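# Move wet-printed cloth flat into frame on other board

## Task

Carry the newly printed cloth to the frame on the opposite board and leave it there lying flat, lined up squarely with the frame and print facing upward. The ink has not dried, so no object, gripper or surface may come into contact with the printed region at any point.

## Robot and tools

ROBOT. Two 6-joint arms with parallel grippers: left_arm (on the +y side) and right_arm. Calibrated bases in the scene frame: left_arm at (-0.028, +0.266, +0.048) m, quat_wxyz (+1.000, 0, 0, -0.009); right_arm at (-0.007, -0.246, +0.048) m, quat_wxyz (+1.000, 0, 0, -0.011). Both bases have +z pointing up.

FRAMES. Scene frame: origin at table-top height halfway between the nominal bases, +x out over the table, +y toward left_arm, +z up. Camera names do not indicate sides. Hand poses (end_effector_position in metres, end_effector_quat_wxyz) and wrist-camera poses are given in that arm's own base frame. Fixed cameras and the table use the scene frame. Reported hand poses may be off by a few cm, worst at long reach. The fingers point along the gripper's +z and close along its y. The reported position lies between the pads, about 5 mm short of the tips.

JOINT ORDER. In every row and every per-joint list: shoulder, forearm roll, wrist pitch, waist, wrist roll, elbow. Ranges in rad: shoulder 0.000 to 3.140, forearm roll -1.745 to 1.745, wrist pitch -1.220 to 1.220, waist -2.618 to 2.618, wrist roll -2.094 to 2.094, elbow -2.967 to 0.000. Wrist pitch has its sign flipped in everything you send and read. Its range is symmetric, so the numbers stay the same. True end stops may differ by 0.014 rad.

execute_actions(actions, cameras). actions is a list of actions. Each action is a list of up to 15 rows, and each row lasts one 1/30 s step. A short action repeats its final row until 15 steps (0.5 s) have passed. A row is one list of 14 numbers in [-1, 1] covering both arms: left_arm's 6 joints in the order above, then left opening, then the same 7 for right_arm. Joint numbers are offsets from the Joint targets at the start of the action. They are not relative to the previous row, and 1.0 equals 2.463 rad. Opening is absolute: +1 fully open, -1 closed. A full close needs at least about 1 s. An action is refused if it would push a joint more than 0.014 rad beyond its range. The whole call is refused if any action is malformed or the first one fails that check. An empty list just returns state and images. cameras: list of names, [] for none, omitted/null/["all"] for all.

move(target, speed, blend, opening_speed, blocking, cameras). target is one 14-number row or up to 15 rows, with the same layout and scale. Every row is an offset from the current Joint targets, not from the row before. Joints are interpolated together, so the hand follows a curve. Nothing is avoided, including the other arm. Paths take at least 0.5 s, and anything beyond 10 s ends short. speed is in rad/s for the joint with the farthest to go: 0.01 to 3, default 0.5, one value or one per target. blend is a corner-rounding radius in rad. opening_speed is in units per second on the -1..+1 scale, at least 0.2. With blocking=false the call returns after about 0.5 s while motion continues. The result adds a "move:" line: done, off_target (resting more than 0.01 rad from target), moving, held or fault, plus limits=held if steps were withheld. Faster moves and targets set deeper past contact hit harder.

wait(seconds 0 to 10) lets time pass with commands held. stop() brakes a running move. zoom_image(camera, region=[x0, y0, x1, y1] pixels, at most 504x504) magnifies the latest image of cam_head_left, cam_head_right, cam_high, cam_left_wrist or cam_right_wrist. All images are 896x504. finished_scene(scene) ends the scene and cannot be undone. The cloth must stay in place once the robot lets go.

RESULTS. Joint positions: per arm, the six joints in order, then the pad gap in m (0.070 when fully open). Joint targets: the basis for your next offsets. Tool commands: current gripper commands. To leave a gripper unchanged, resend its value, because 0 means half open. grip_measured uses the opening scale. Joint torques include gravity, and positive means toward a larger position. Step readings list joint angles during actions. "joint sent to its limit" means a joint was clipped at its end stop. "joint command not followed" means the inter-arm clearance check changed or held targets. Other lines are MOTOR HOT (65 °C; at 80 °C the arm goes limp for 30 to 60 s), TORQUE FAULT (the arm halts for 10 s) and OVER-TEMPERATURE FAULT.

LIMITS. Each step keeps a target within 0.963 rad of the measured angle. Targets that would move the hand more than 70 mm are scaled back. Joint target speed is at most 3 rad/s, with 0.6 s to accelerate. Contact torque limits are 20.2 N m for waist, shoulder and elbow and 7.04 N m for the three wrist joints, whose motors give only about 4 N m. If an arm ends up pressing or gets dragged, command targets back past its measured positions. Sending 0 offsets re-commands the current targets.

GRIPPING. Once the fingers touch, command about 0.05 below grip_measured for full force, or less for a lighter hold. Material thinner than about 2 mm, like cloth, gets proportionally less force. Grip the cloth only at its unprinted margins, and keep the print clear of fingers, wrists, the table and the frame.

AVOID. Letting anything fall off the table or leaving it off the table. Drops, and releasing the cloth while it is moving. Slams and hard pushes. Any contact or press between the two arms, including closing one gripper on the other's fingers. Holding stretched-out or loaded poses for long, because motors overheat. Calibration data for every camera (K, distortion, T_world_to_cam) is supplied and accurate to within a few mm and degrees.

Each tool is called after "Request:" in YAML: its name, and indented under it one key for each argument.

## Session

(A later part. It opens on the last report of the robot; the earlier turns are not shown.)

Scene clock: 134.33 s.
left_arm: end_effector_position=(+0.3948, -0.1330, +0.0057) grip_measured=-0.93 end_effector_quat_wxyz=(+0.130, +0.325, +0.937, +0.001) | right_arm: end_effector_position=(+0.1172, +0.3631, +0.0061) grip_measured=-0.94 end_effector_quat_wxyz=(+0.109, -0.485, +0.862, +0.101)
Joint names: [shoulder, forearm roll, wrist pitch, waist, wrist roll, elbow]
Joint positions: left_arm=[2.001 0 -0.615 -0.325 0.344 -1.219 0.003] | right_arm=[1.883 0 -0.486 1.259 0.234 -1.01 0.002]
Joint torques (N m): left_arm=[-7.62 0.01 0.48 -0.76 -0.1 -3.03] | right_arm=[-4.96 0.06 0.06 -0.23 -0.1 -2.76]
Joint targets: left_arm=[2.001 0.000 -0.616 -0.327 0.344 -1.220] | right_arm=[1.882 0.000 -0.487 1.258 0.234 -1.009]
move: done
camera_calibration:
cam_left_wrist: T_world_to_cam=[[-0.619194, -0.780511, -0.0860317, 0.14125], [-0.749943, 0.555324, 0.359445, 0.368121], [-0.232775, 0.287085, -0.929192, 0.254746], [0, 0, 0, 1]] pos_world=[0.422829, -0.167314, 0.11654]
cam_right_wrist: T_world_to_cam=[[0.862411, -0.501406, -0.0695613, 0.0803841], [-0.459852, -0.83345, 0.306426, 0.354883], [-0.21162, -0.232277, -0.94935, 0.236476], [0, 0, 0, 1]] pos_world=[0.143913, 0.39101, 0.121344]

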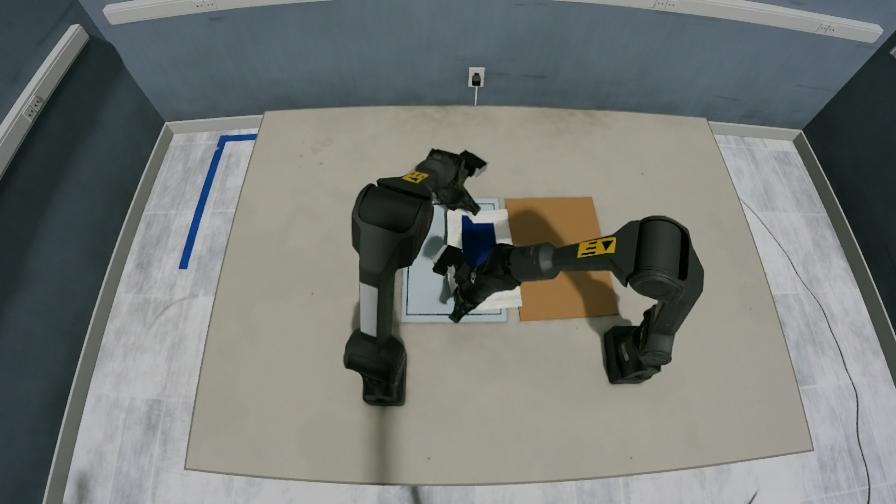

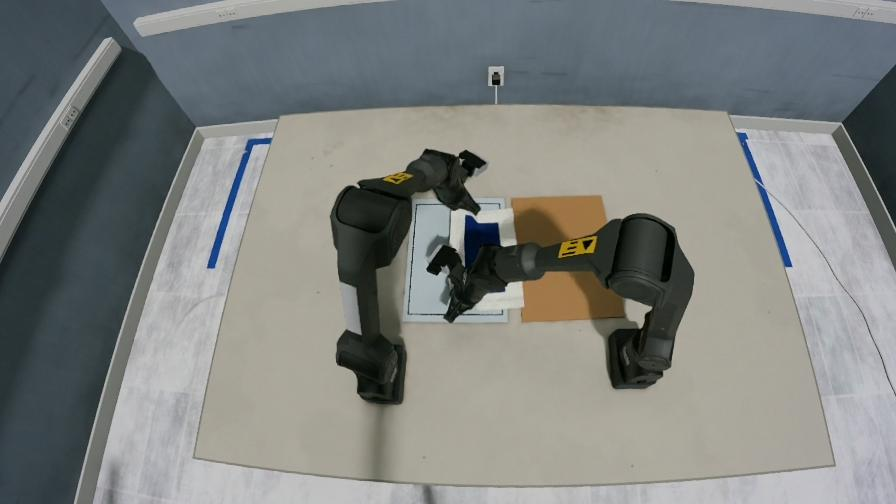

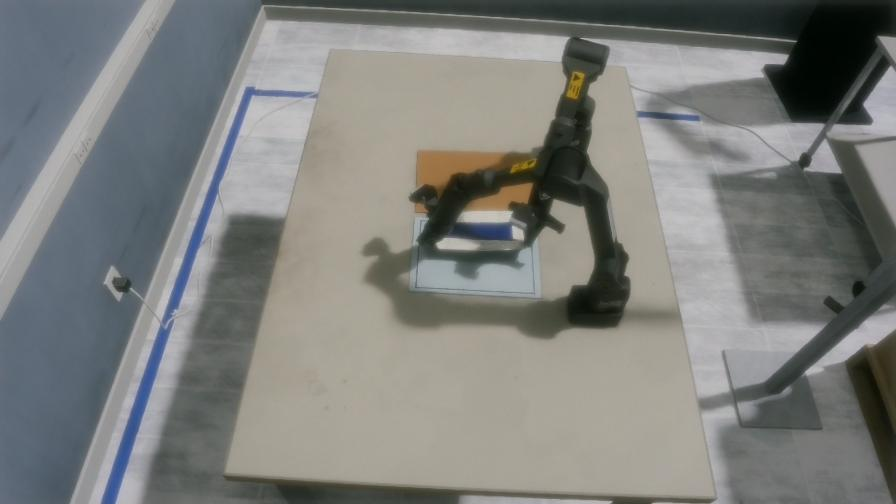

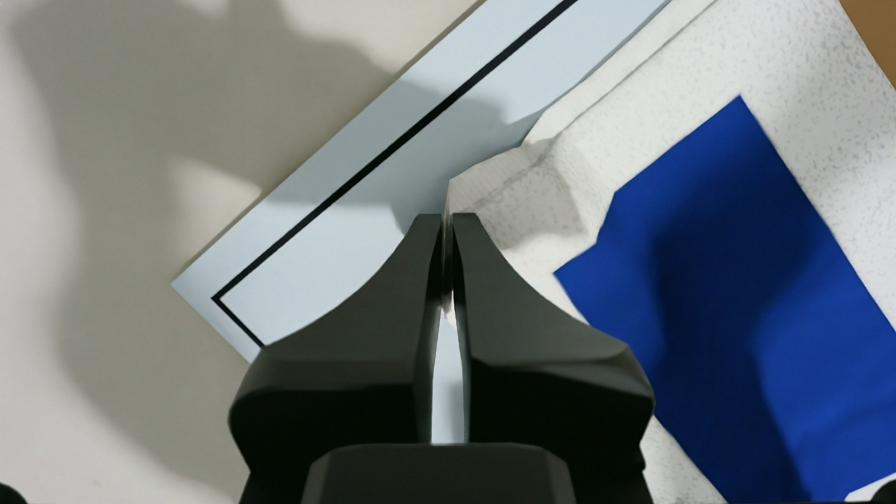

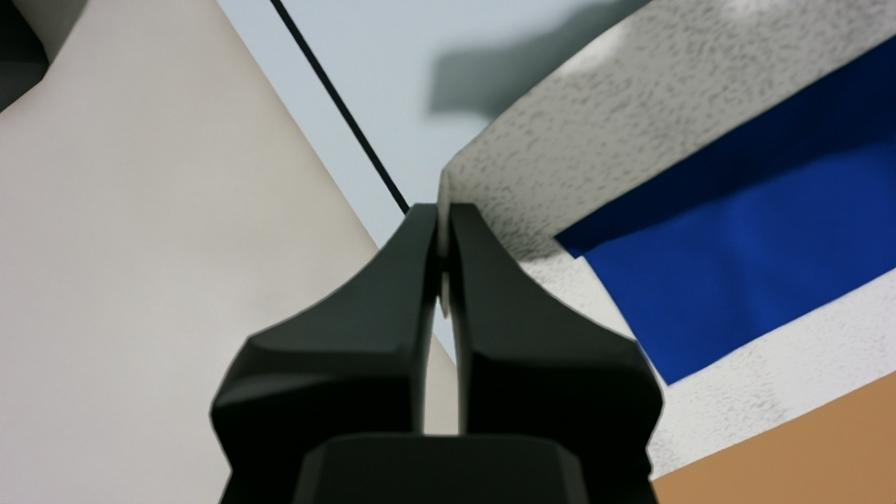

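Request:
move:
  target: [-0.0187,0,0.0136,0.0848,0.0848,0.0322,-1,0.0750,0,0.0242,0.0216,0.0216,-0.1074,-1]
  speed: 0.15

Scene clock: 137.37 s.
left_arm: end_effector_position=(+0.3981, -0.0467, +0.0056) grip_measured=-0.92 end_effector_quat_wxyz=(+0.127, +0.326, +0.936, +0.028) | right_arm: end_effector_position=(+0.1199, +0.4518, +0.0060) grip_measured=-0.94 end_effector_quat_wxyz=(+0.151, -0.478, +0.851, +0.155)
Joint names: [shoulder, forearm roll, wrist pitch, waist, wrist roll, elbow]
Joint positions: left_arm=[1.956 0 -0.582 -0.117 0.554 -1.141 0.003] | right_arm=[2.067 0 -0.428 1.311 0.287 -1.274 0.002]
Joint torques (N m): left_arm=[-7.72 0.01 0.55 -0.59 -0.18 -2.39] | right_arm=[-5.88 -0.02 0.25 0.23 -0.01 -3.26]
Joint targets: left_arm=[1.955 0.000 -0.582 -0.118 0.553 -1.141] | right_arm=[2.067 0.000 -0.428 1.311 0.287 -1.273]
move: done
camera_calibration:
cam_left_wrist: T_world_to_cam=[[-0.613277, -0.778339, -0.134463, 0.208647], [-0.75759, 0.531462, 0.378953, 0.324452], [-0.223492, 0.334271, -0.915595, 0.229039], [0, 0, 0, 1]] pos_world=[0.424948, -0.0865969, 0.11481]
cam_right_wrist: T_world_to_cam=[[0.866028, -0.485457, -0.119695, 0.11509], [-0.462066, -0.868521, 0.179348, 0.446995], [-0.191023, -0.100013, -0.976477, 0.195517], [0, 0, 0, 1]] pos_world=[0.144219, 0.46365, 0.124526]

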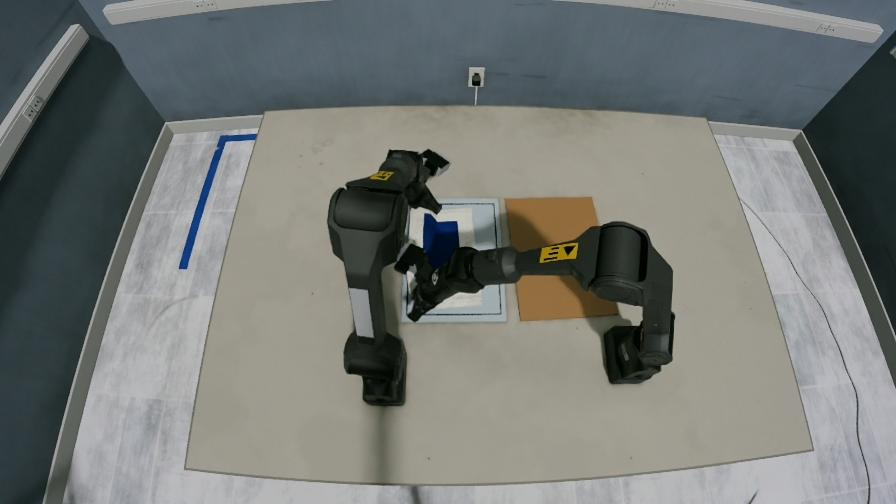

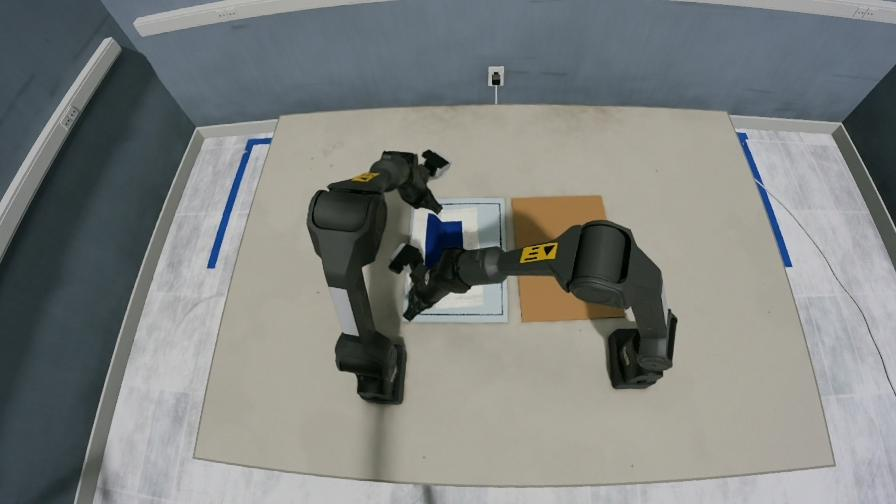

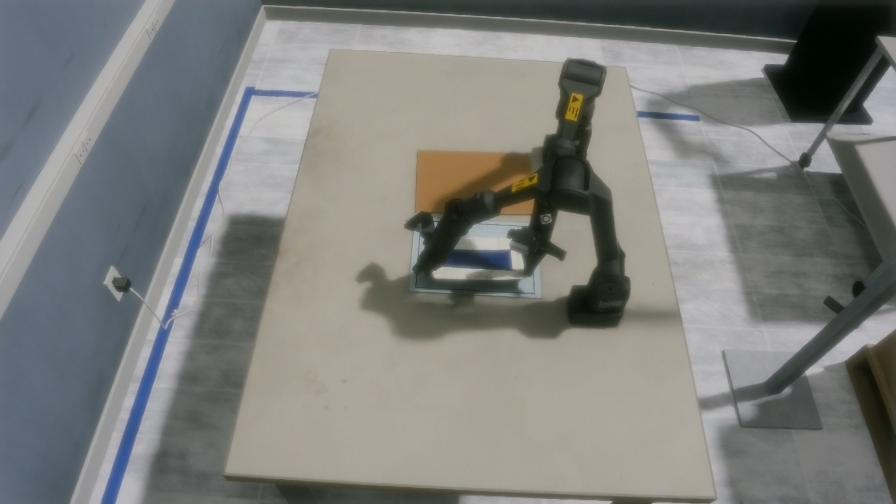

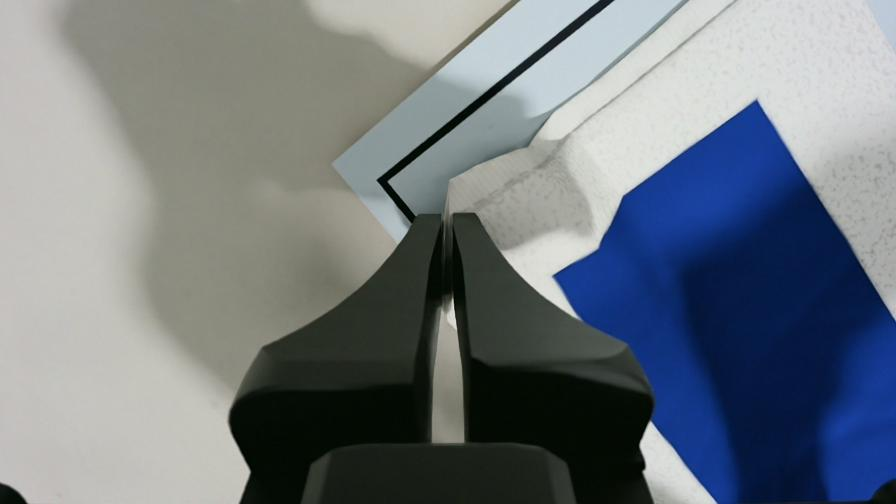

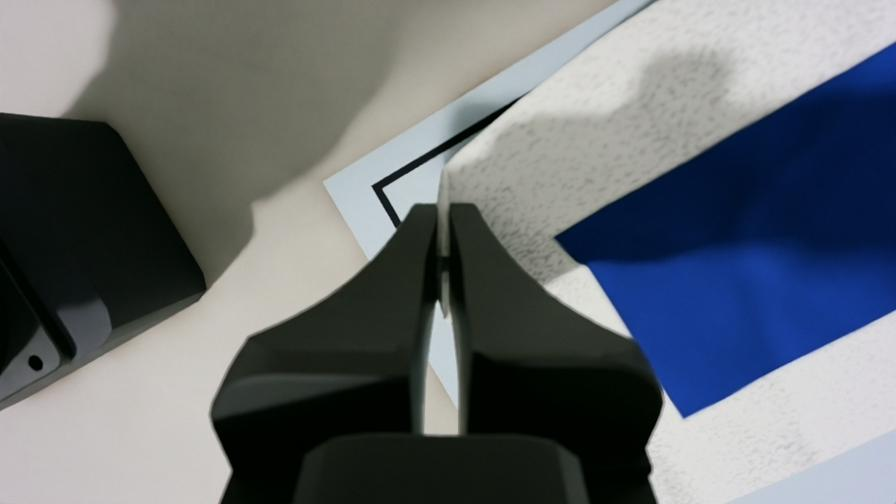

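Request:
zoom_image:
  camera: "cam_head_left"
  region: [395, 190, 525, 330]

Request:
zoom_image:
  camera: "cam_high"
  region: [400, 190, 560, 310]

Request:
zoom_image:
  camera: "cam_right_wrist"
  region: [420, 0, 896, 504]

Scaled by 3.600.

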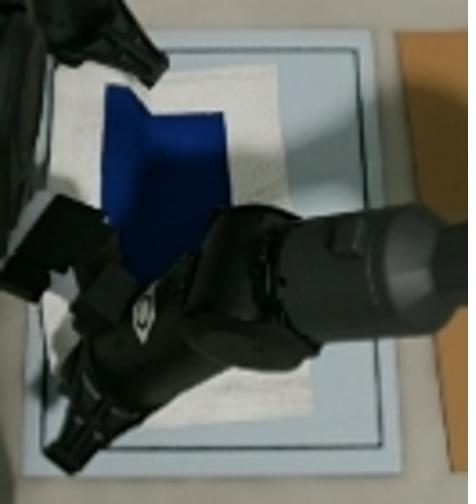

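Scaled by 3.150.

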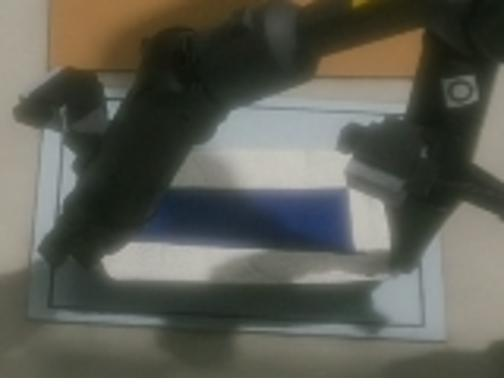

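Scaled by 1.000.

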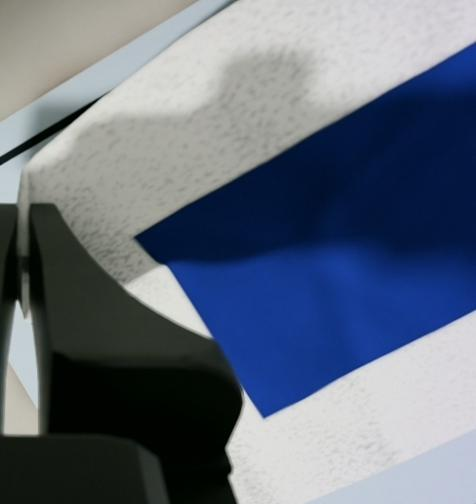

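Request:
move:
  target:
    - [-0.0406,0,-0.1469,-0.0676,-0.0676,-0.1062,-1,-0.1278,0,-0.1462,-0.0224,-0.0224,0.0169,-1]
    - [-0.0367,0,-0.2041,-0.1258,-0.1258,-0.1886,-1,-0.2035,0,-0.2550,-0.0536,-0.0536,0.0192,-1]
    - [-0.0341,0,-0.1766,-0.1578,-0.1578,-0.1920,-1,-0.2447,0,-0.2595,-0.0728,-0.0728,0.0560,-1]
  speed: 0.22
  blend: 0.05

Scene clock: 172.73 s.
left_arm: end_effector_position=(+0.3968, -0.2212, +0.1549) grip_measured=-0.93 end_effector_quat_wxyz=(+0.188, +0.323, +0.927, -0.033) | right_arm: end_effector_position=(+0.1335, +0.2842, +0.1551) grip_measured=-0.94 end_effector_quat_wxyz=(+0.106, -0.486, +0.864, +0.076)
Joint names: [shoulder, forearm roll, wrist pitch, waist, wrist roll, elbow]
Joint positions: left_arm=[1.871 0 -1.017 -0.508 0.163 -1.614 0.003] | right_arm=[1.462 0 -1.067 1.132 0.107 -1.134 0.002]
Joint torques (N m): left_arm=[-6.75 0.15 0.46 1.13 0.09 -3.63] | right_arm=[-2.04 0.04 0.35 -0.44 0.09 -4.8]
Joint targets: left_arm=[1.871 0.000 -1.017 -0.507 0.164 -1.614] | right_arm=[1.464 0.000 -1.067 1.132 0.107 -1.135]
move: done
camera_calibration:
cam_left_wrist: T_world_to_cam=[[-0.621301, -0.781165, -0.0613711, 0.0833274], [-0.769965, 0.594104, 0.232795, 0.401062], [-0.145391, 0.191889, -0.970587, 0.369854], [0, 0, 0, 1]] pos_world=[0.414349, -0.244151, 0.270724]
cam_right_wrist: T_world_to_cam=[[0.860906, -0.507922, -0.0292513, 0.0328822], [-0.470079, -0.816122, 0.33611, 0.242867], [-0.19459, -0.275609, -0.941368, 0.371846], [0, 0, 0, 1]] pos_world=[0.158216, 0.317395, 0.269376]

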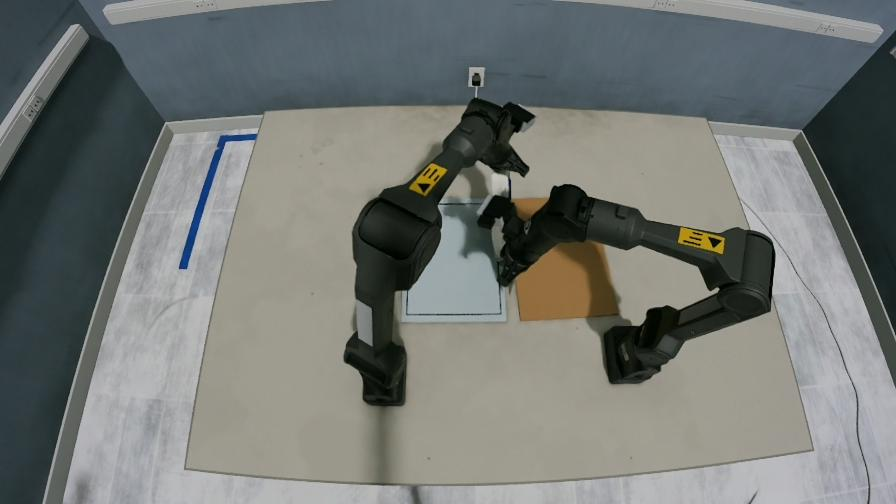

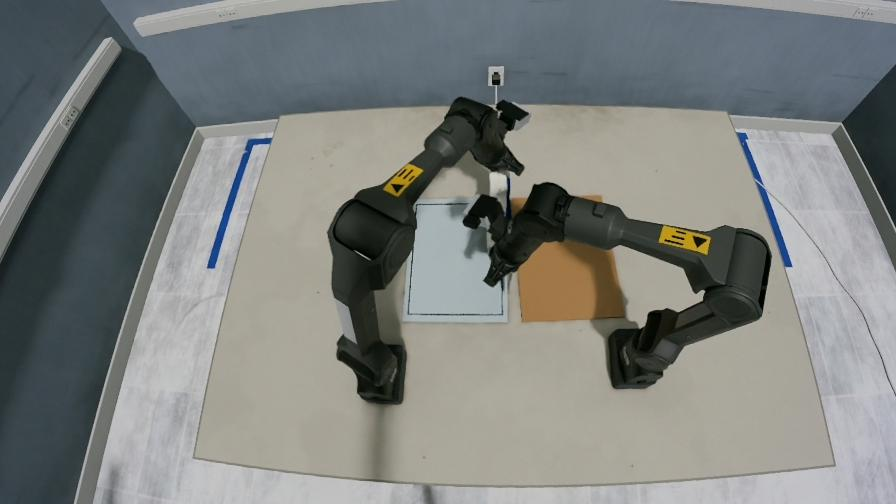

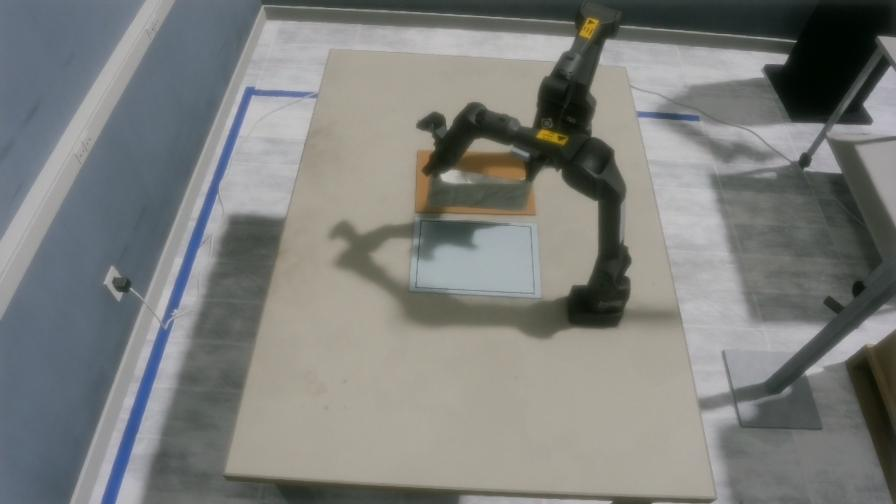

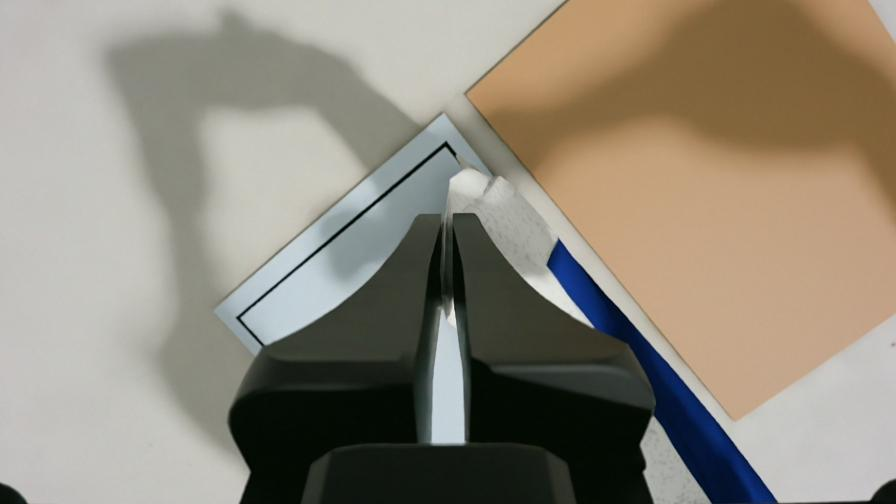

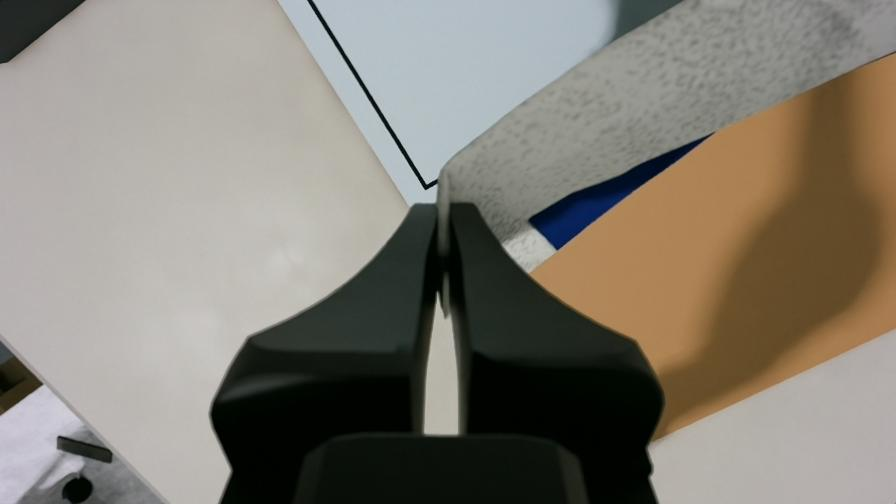

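Request:
zoom_image:
  camera: "cam_high"
  region: [400, 130, 560, 310]

Request:
zoom_image:
  camera: "cam_head_left"
  region: [395, 150, 525, 330]

Scaled by 2.800.

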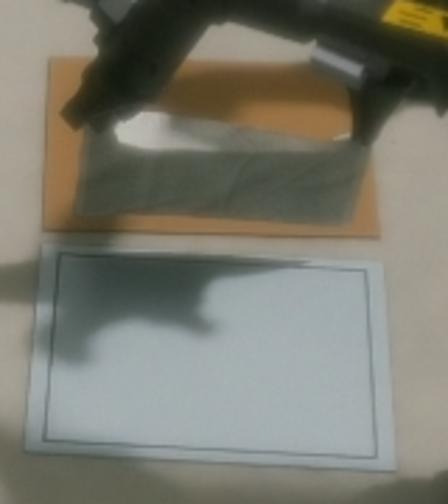

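Scaled by 2.800.

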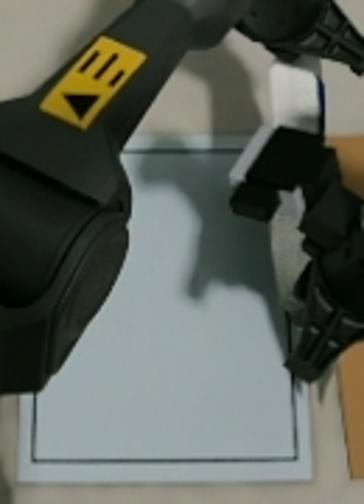

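Request:
move:
  target: [0.0154,0,0.0191,0,0,0.0179,-1,0.0084,0,0.0458,0,0,0.0374,-1]
  speed: 0.1
  cameras: ["cam_high","cam_right_wrist","cam_left_wrist"]

Request:
zoom_image:
  camera: "cam_high"
  region: [400, 130, 560, 310]

Scene clock: 179.00 s.
left_arm: end_effector_position=(+0.3971, -0.2204, +0.1266) grip_measured=-0.93 end_effector_quat_wxyz=(+0.171, +0.324, +0.930, -0.030) | right_arm: end_effector_position=(+0.1337, +0.2846, +0.1269) grip_measured=-0.94 end_effector_quat_wxyz=(+0.106, -0.486, +0.864, +0.076)
Joint names: [shoulder, forearm roll, wrist pitch, waist, wrist roll, elbow]
Joint positions: left_arm=[1.909 0 -0.97 -0.507 0.164 -1.569 0.003] | right_arm=[1.485 0 -0.953 1.132 0.107 -1.042 0.002]
Joint torques (N m): left_arm=[-7.29 0.19 0.47 0.98 0.07 -2.96] | right_arm=[-2.71 -0.07 0.03 0.35 0.05 -4.26]
Joint targets: left_arm=[1.909 0.000 -0.970 -0.507 0.164 -1.570] | right_arm=[1.485 0.000 -0.954 1.132 0.107 -1.043]
move: done
camera_calibration:
cam_left_wrist: T_world_to_cam=[[-0.62232, -0.780772, -0.0557973, 0.0821007], [-0.7628, 0.588909, 0.267063, 0.399028], [-0.175655, 0.20876, -0.962062, 0.356966], [0, 0, 0, 1]] pos_world=[0.418174, -0.24541, 0.241439]
cam_right_wrist: T_world_to_cam=[[0.860882, -0.507964, -0.0292197, 0.032098], [-0.470081, -0.816026, 0.336341, 0.25268], [-0.194693, -0.275815, -0.941287, 0.345511], [0, 0, 0, 1]] pos_world=[0.158416, 0.317795, 0.241176]
Images, in order (width x height): cam_high 896x504, cam_left_wrist 896x504, cam_right_wrist 896x504.

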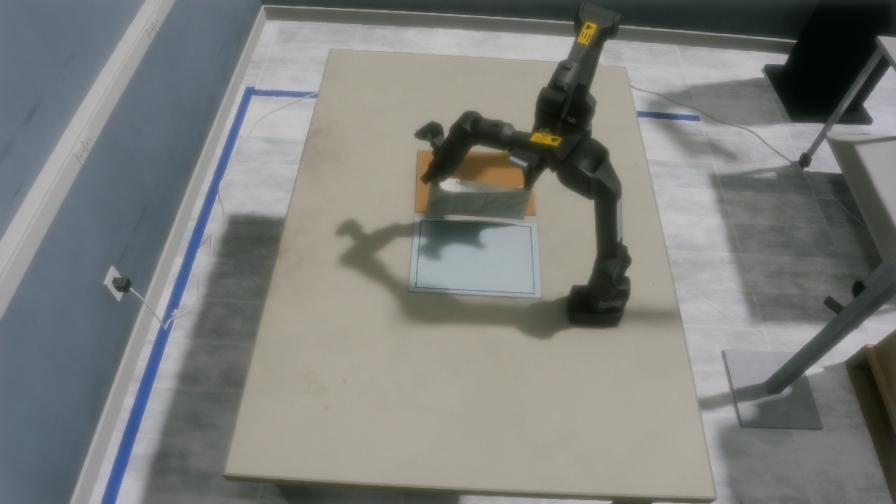

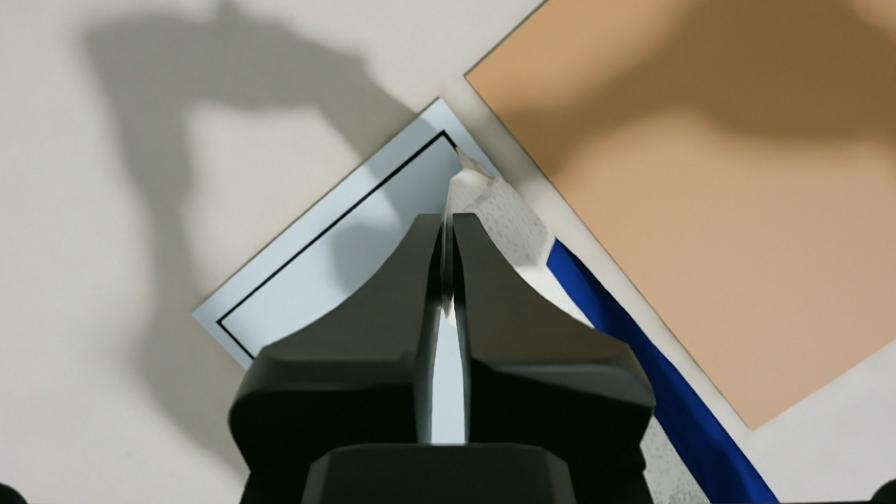

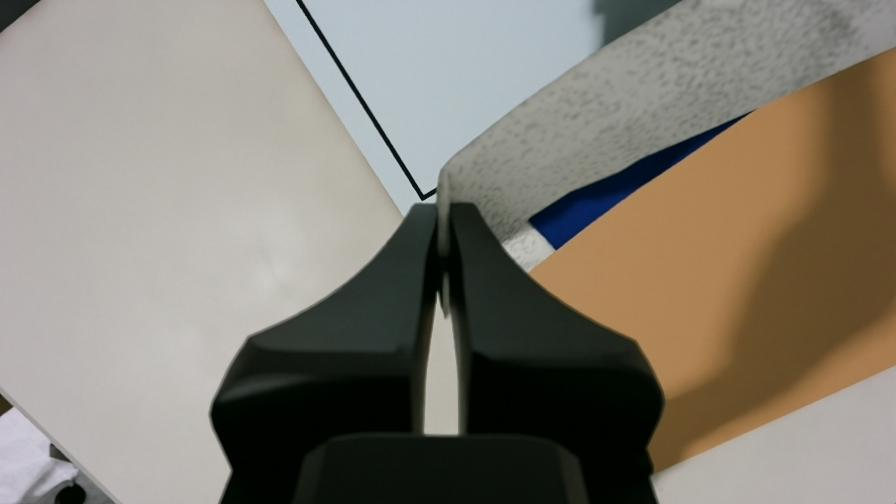

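Scaled by 2.800.

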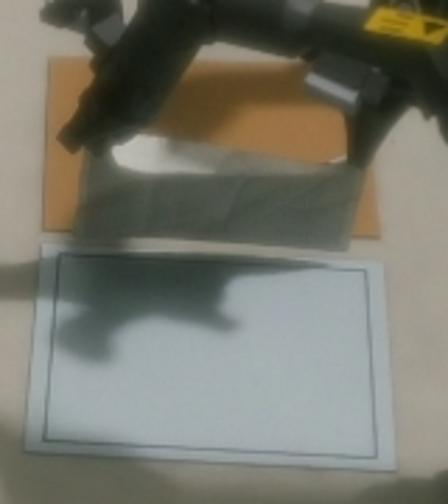

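Request:
move:
  target:
    - [-0.0218,0,0.0291,0.0496,0.0496,0.0651,-1,0.0711,0,0.0524,0.0294,0.0298,-0.0399,-1]
    - [-0.0111,0,0.0741,0.1,0.1,0.1206,-1,0.1486,0,0.1391,0.0495,0.0499,-0.059,-1]
  speed: 0.15
  blend: 0.05

Request:
zoom_image:
  camera: "cam_high"
  region: [400, 180, 560, 310]

Request:
zoom_image:
  camera: "cam_head_left"
  region: [395, 190, 525, 330]

Scene clock: 188.87 s.
left_arm: end_effector_position=(+0.3948, -0.1049, +0.0594) grip_measured=-0.93 end_effector_quat_wxyz=(+0.130, +0.326, +0.936, +0.010) | right_arm: end_effector_position=(+0.1309, +0.3997, +0.0596) grip_measured=-0.94 end_effector_quat_wxyz=(+0.140, -0.481, +0.856, +0.129)
Joint names: [shoulder, forearm roll, wrist pitch, waist, wrist roll, elbow]
Joint positions: left_arm=[1.882 0 -0.787 -0.26 0.411 -1.272 0.003] | right_arm=[1.852 0 -0.61 1.254 0.231 -1.188 0.002]
Joint torques (N m): left_arm=[-6.71 0.04 0.35 -0.22 -0.13 -2.97] | right_arm=[-5.51 0.05 0.19 0.07 -0.01 -4.45]
Joint targets: left_arm=[1.882 0.000 -0.787 -0.260 0.410 -1.273] | right_arm=[1.851 0.000 -0.611 1.254 0.230 -1.188]
move: done
camera_calibration:
cam_left_wrist: T_world_to_cam=[[-0.618157, -0.779424, -0.101883, 0.168347], [-0.752086, 0.548764, 0.364999, 0.333015], [-0.228579, 0.302252, -0.925416, 0.296256], [0, 0, 0, 1]] pos_world=[0.422239, -0.141076, 0.169761]
cam_right_wrist: T_world_to_cam=[[0.863921, -0.496237, -0.0859675, 0.0892946], [-0.468169, -0.854225, 0.226092, 0.389507], [-0.185631, -0.155078, -0.970305, 0.265623], [0, 0, 0, 1]] pos_world=[0.154519, 0.41823, 0.177347]

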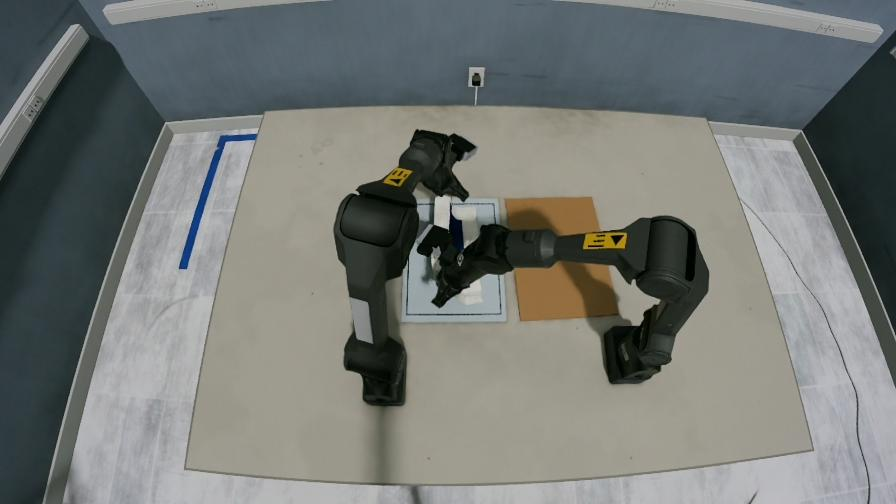

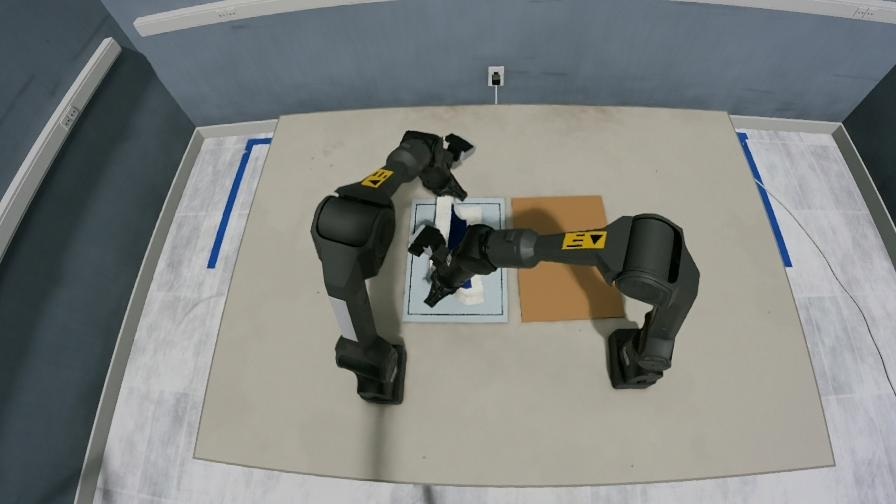

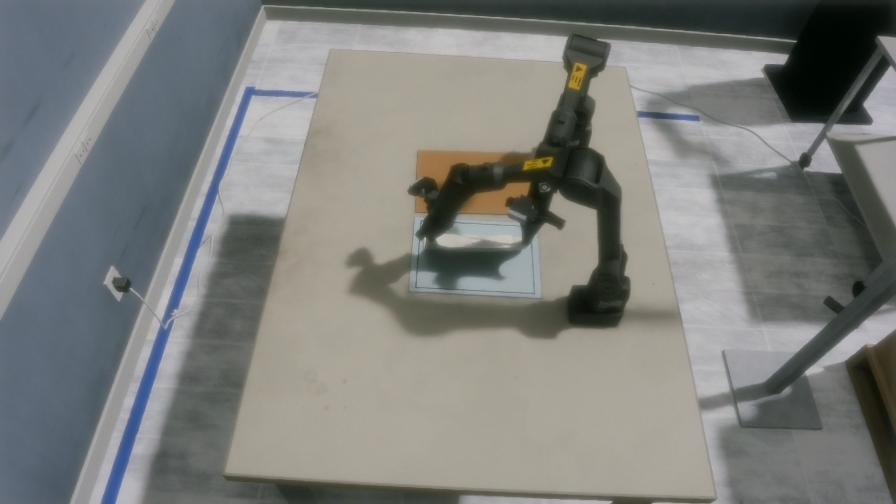

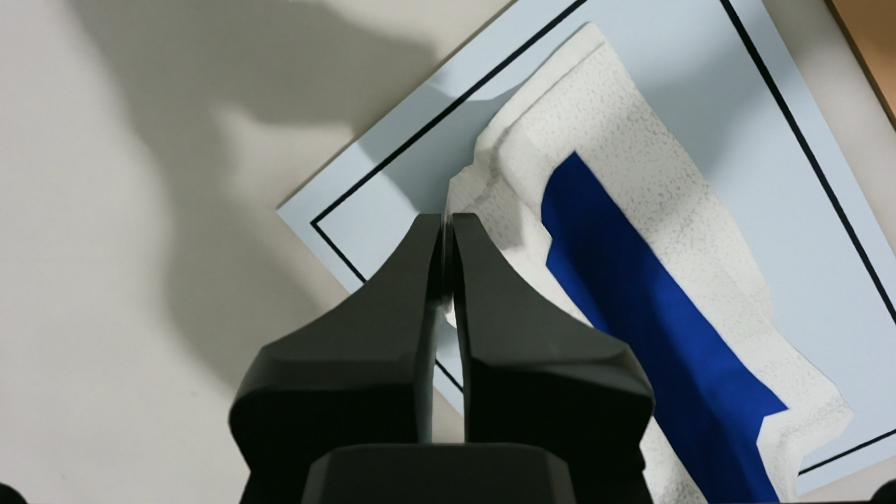

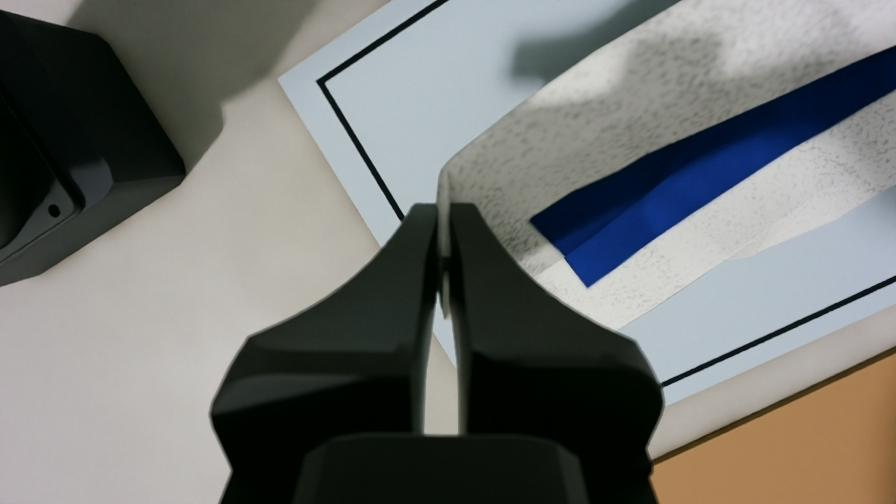

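Scaled by 3.150.

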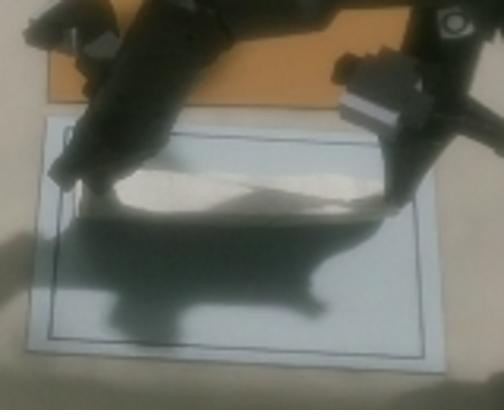

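Scaled by 3.600.

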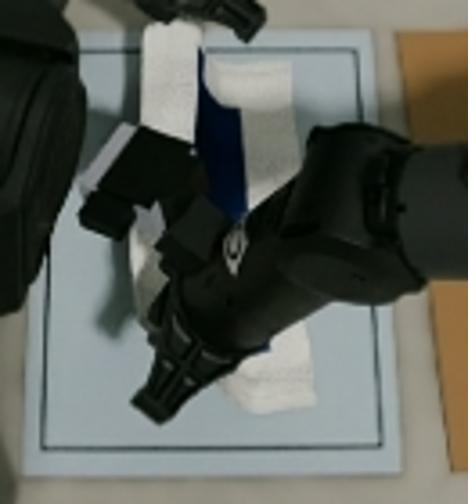

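Request:
move:
  target:
    - [-0.0612,0,-0.0888,0,0,-0.0629,-1,-0.0211,0,-0.1887,0,0,-0.1393,-1]
    - [0.0331,0,-0.1132,-0.1333,-0.1328,-0.1958,-1,-0.2139,0,-0.1878,-0.0792,-0.0792,0.0757,-1]
    - [0.0494,0,-0.0815,-0.1333,-0.1328,-0.1662,-1,-0.2016,0,-0.1252,-0.0792,-0.0792,0.1261,-1]
  speed: 0.22
  blend: [0.03,0,0]
  cameras: ["cam_high","cam_head_left","cam_left_wrist"]

Request:
zoom_image:
  camera: "cam_high"
  region: [400, 130, 560, 310]

Request:
zoom_image:
  camera: "cam_head_left"
  region: [395, 150, 545, 330]

Scene clock: 207.37 s.
left_arm: end_effector_position=(+0.3974, -0.2657, +0.1173) grip_measured=-0.93 end_effector_quat_wxyz=(+0.167, +0.325, +0.930, -0.043) | right_arm: end_effector_position=(+0.1343, +0.2392, +0.1176) grip_measured=-0.94 end_effector_quat_wxyz=(+0.111, -0.486, +0.864, +0.068)
Joint names: [shoulder, forearm roll, wrist pitch, waist, wrist roll, elbow]
Joint positions: left_arm=[2.004 0 -0.987 -0.589 0.083 -1.681 0.003] | right_arm=[1.354 0 -0.919 1.059 0.035 -0.876 0.002]
Joint torques (N m): left_arm=[-8.31 0.21 0.4 1.02 0.11 -3.38] | right_arm=[-1.94 0.08 0.05 0.26 0.09 -4.6]
Joint targets: left_arm=[2.004 0.000 -0.988 -0.589 0.083 -1.682] | right_arm=[1.354 0.000 -0.920 1.059 0.035 -0.878]
move: done
camera_calibration:
cam_left_wrist: T_world_to_cam=[[-0.628341, -0.777417, -0.0284771, 0.0465237], [-0.754671, 0.600254, 0.264892, 0.42843], [-0.188838, 0.187933, -0.963858, 0.357394], [0, 0, 0, 1]] pos_world=[0.420046, -0.288164, 0.232314]
Images, in order (width x height): cam_head_left 896x504, cam_high 896x504, cam_left_wrist 896x504.

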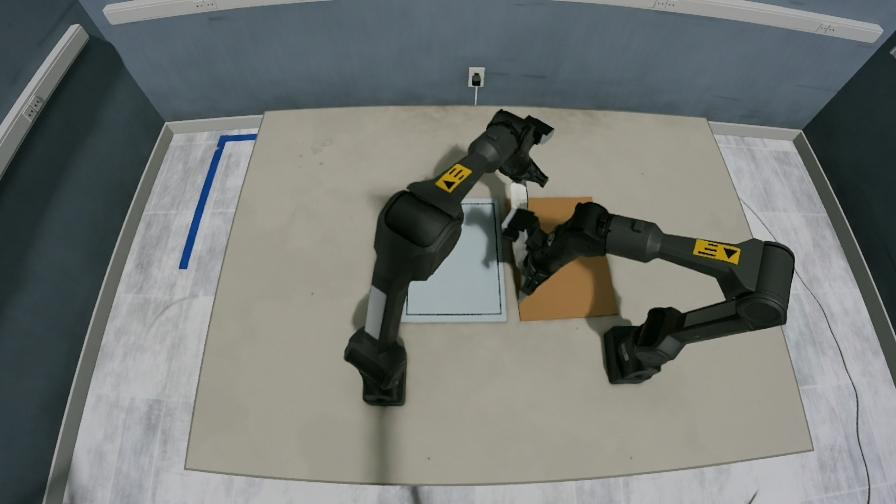

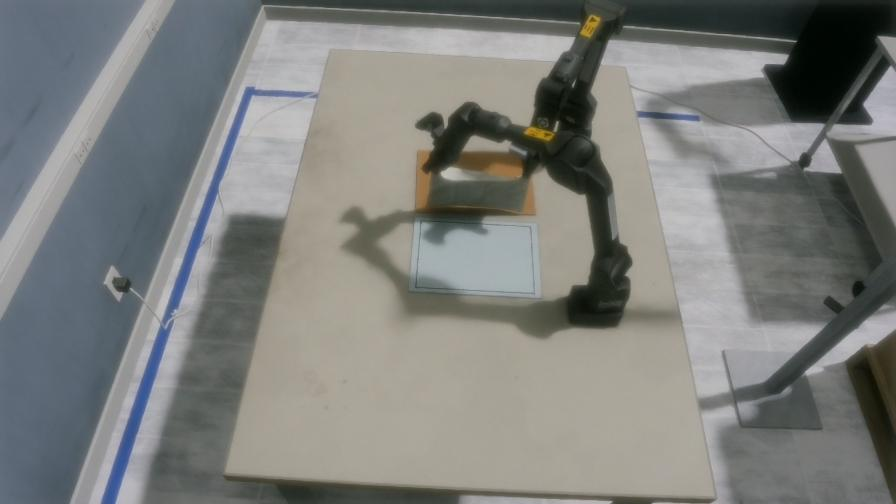

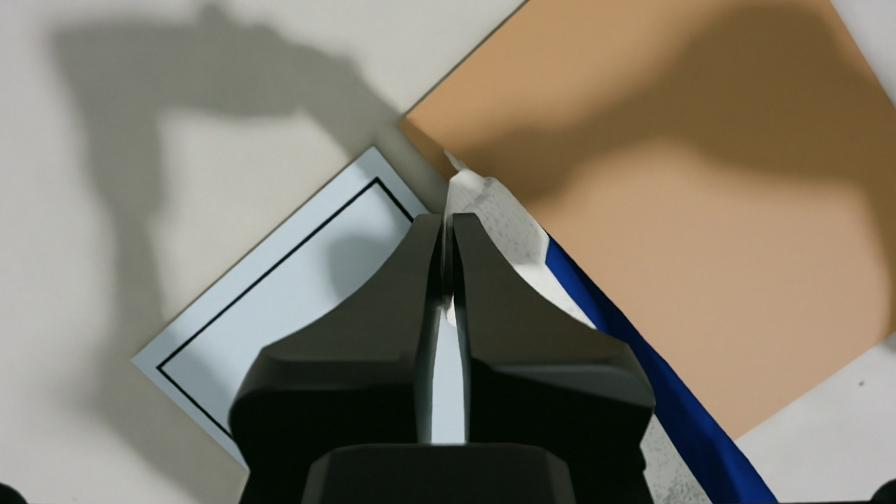

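Scaled by 2.800.

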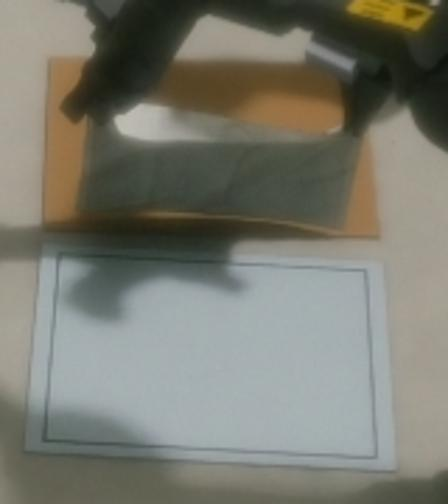

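Scaled by 2.800.

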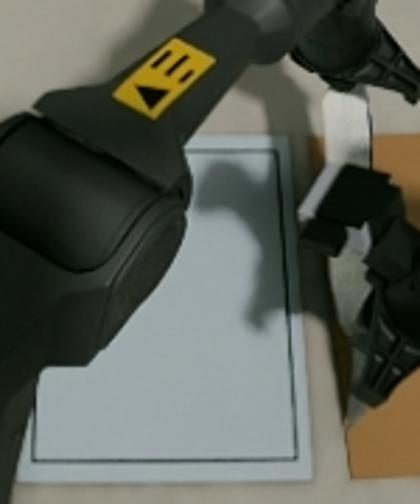

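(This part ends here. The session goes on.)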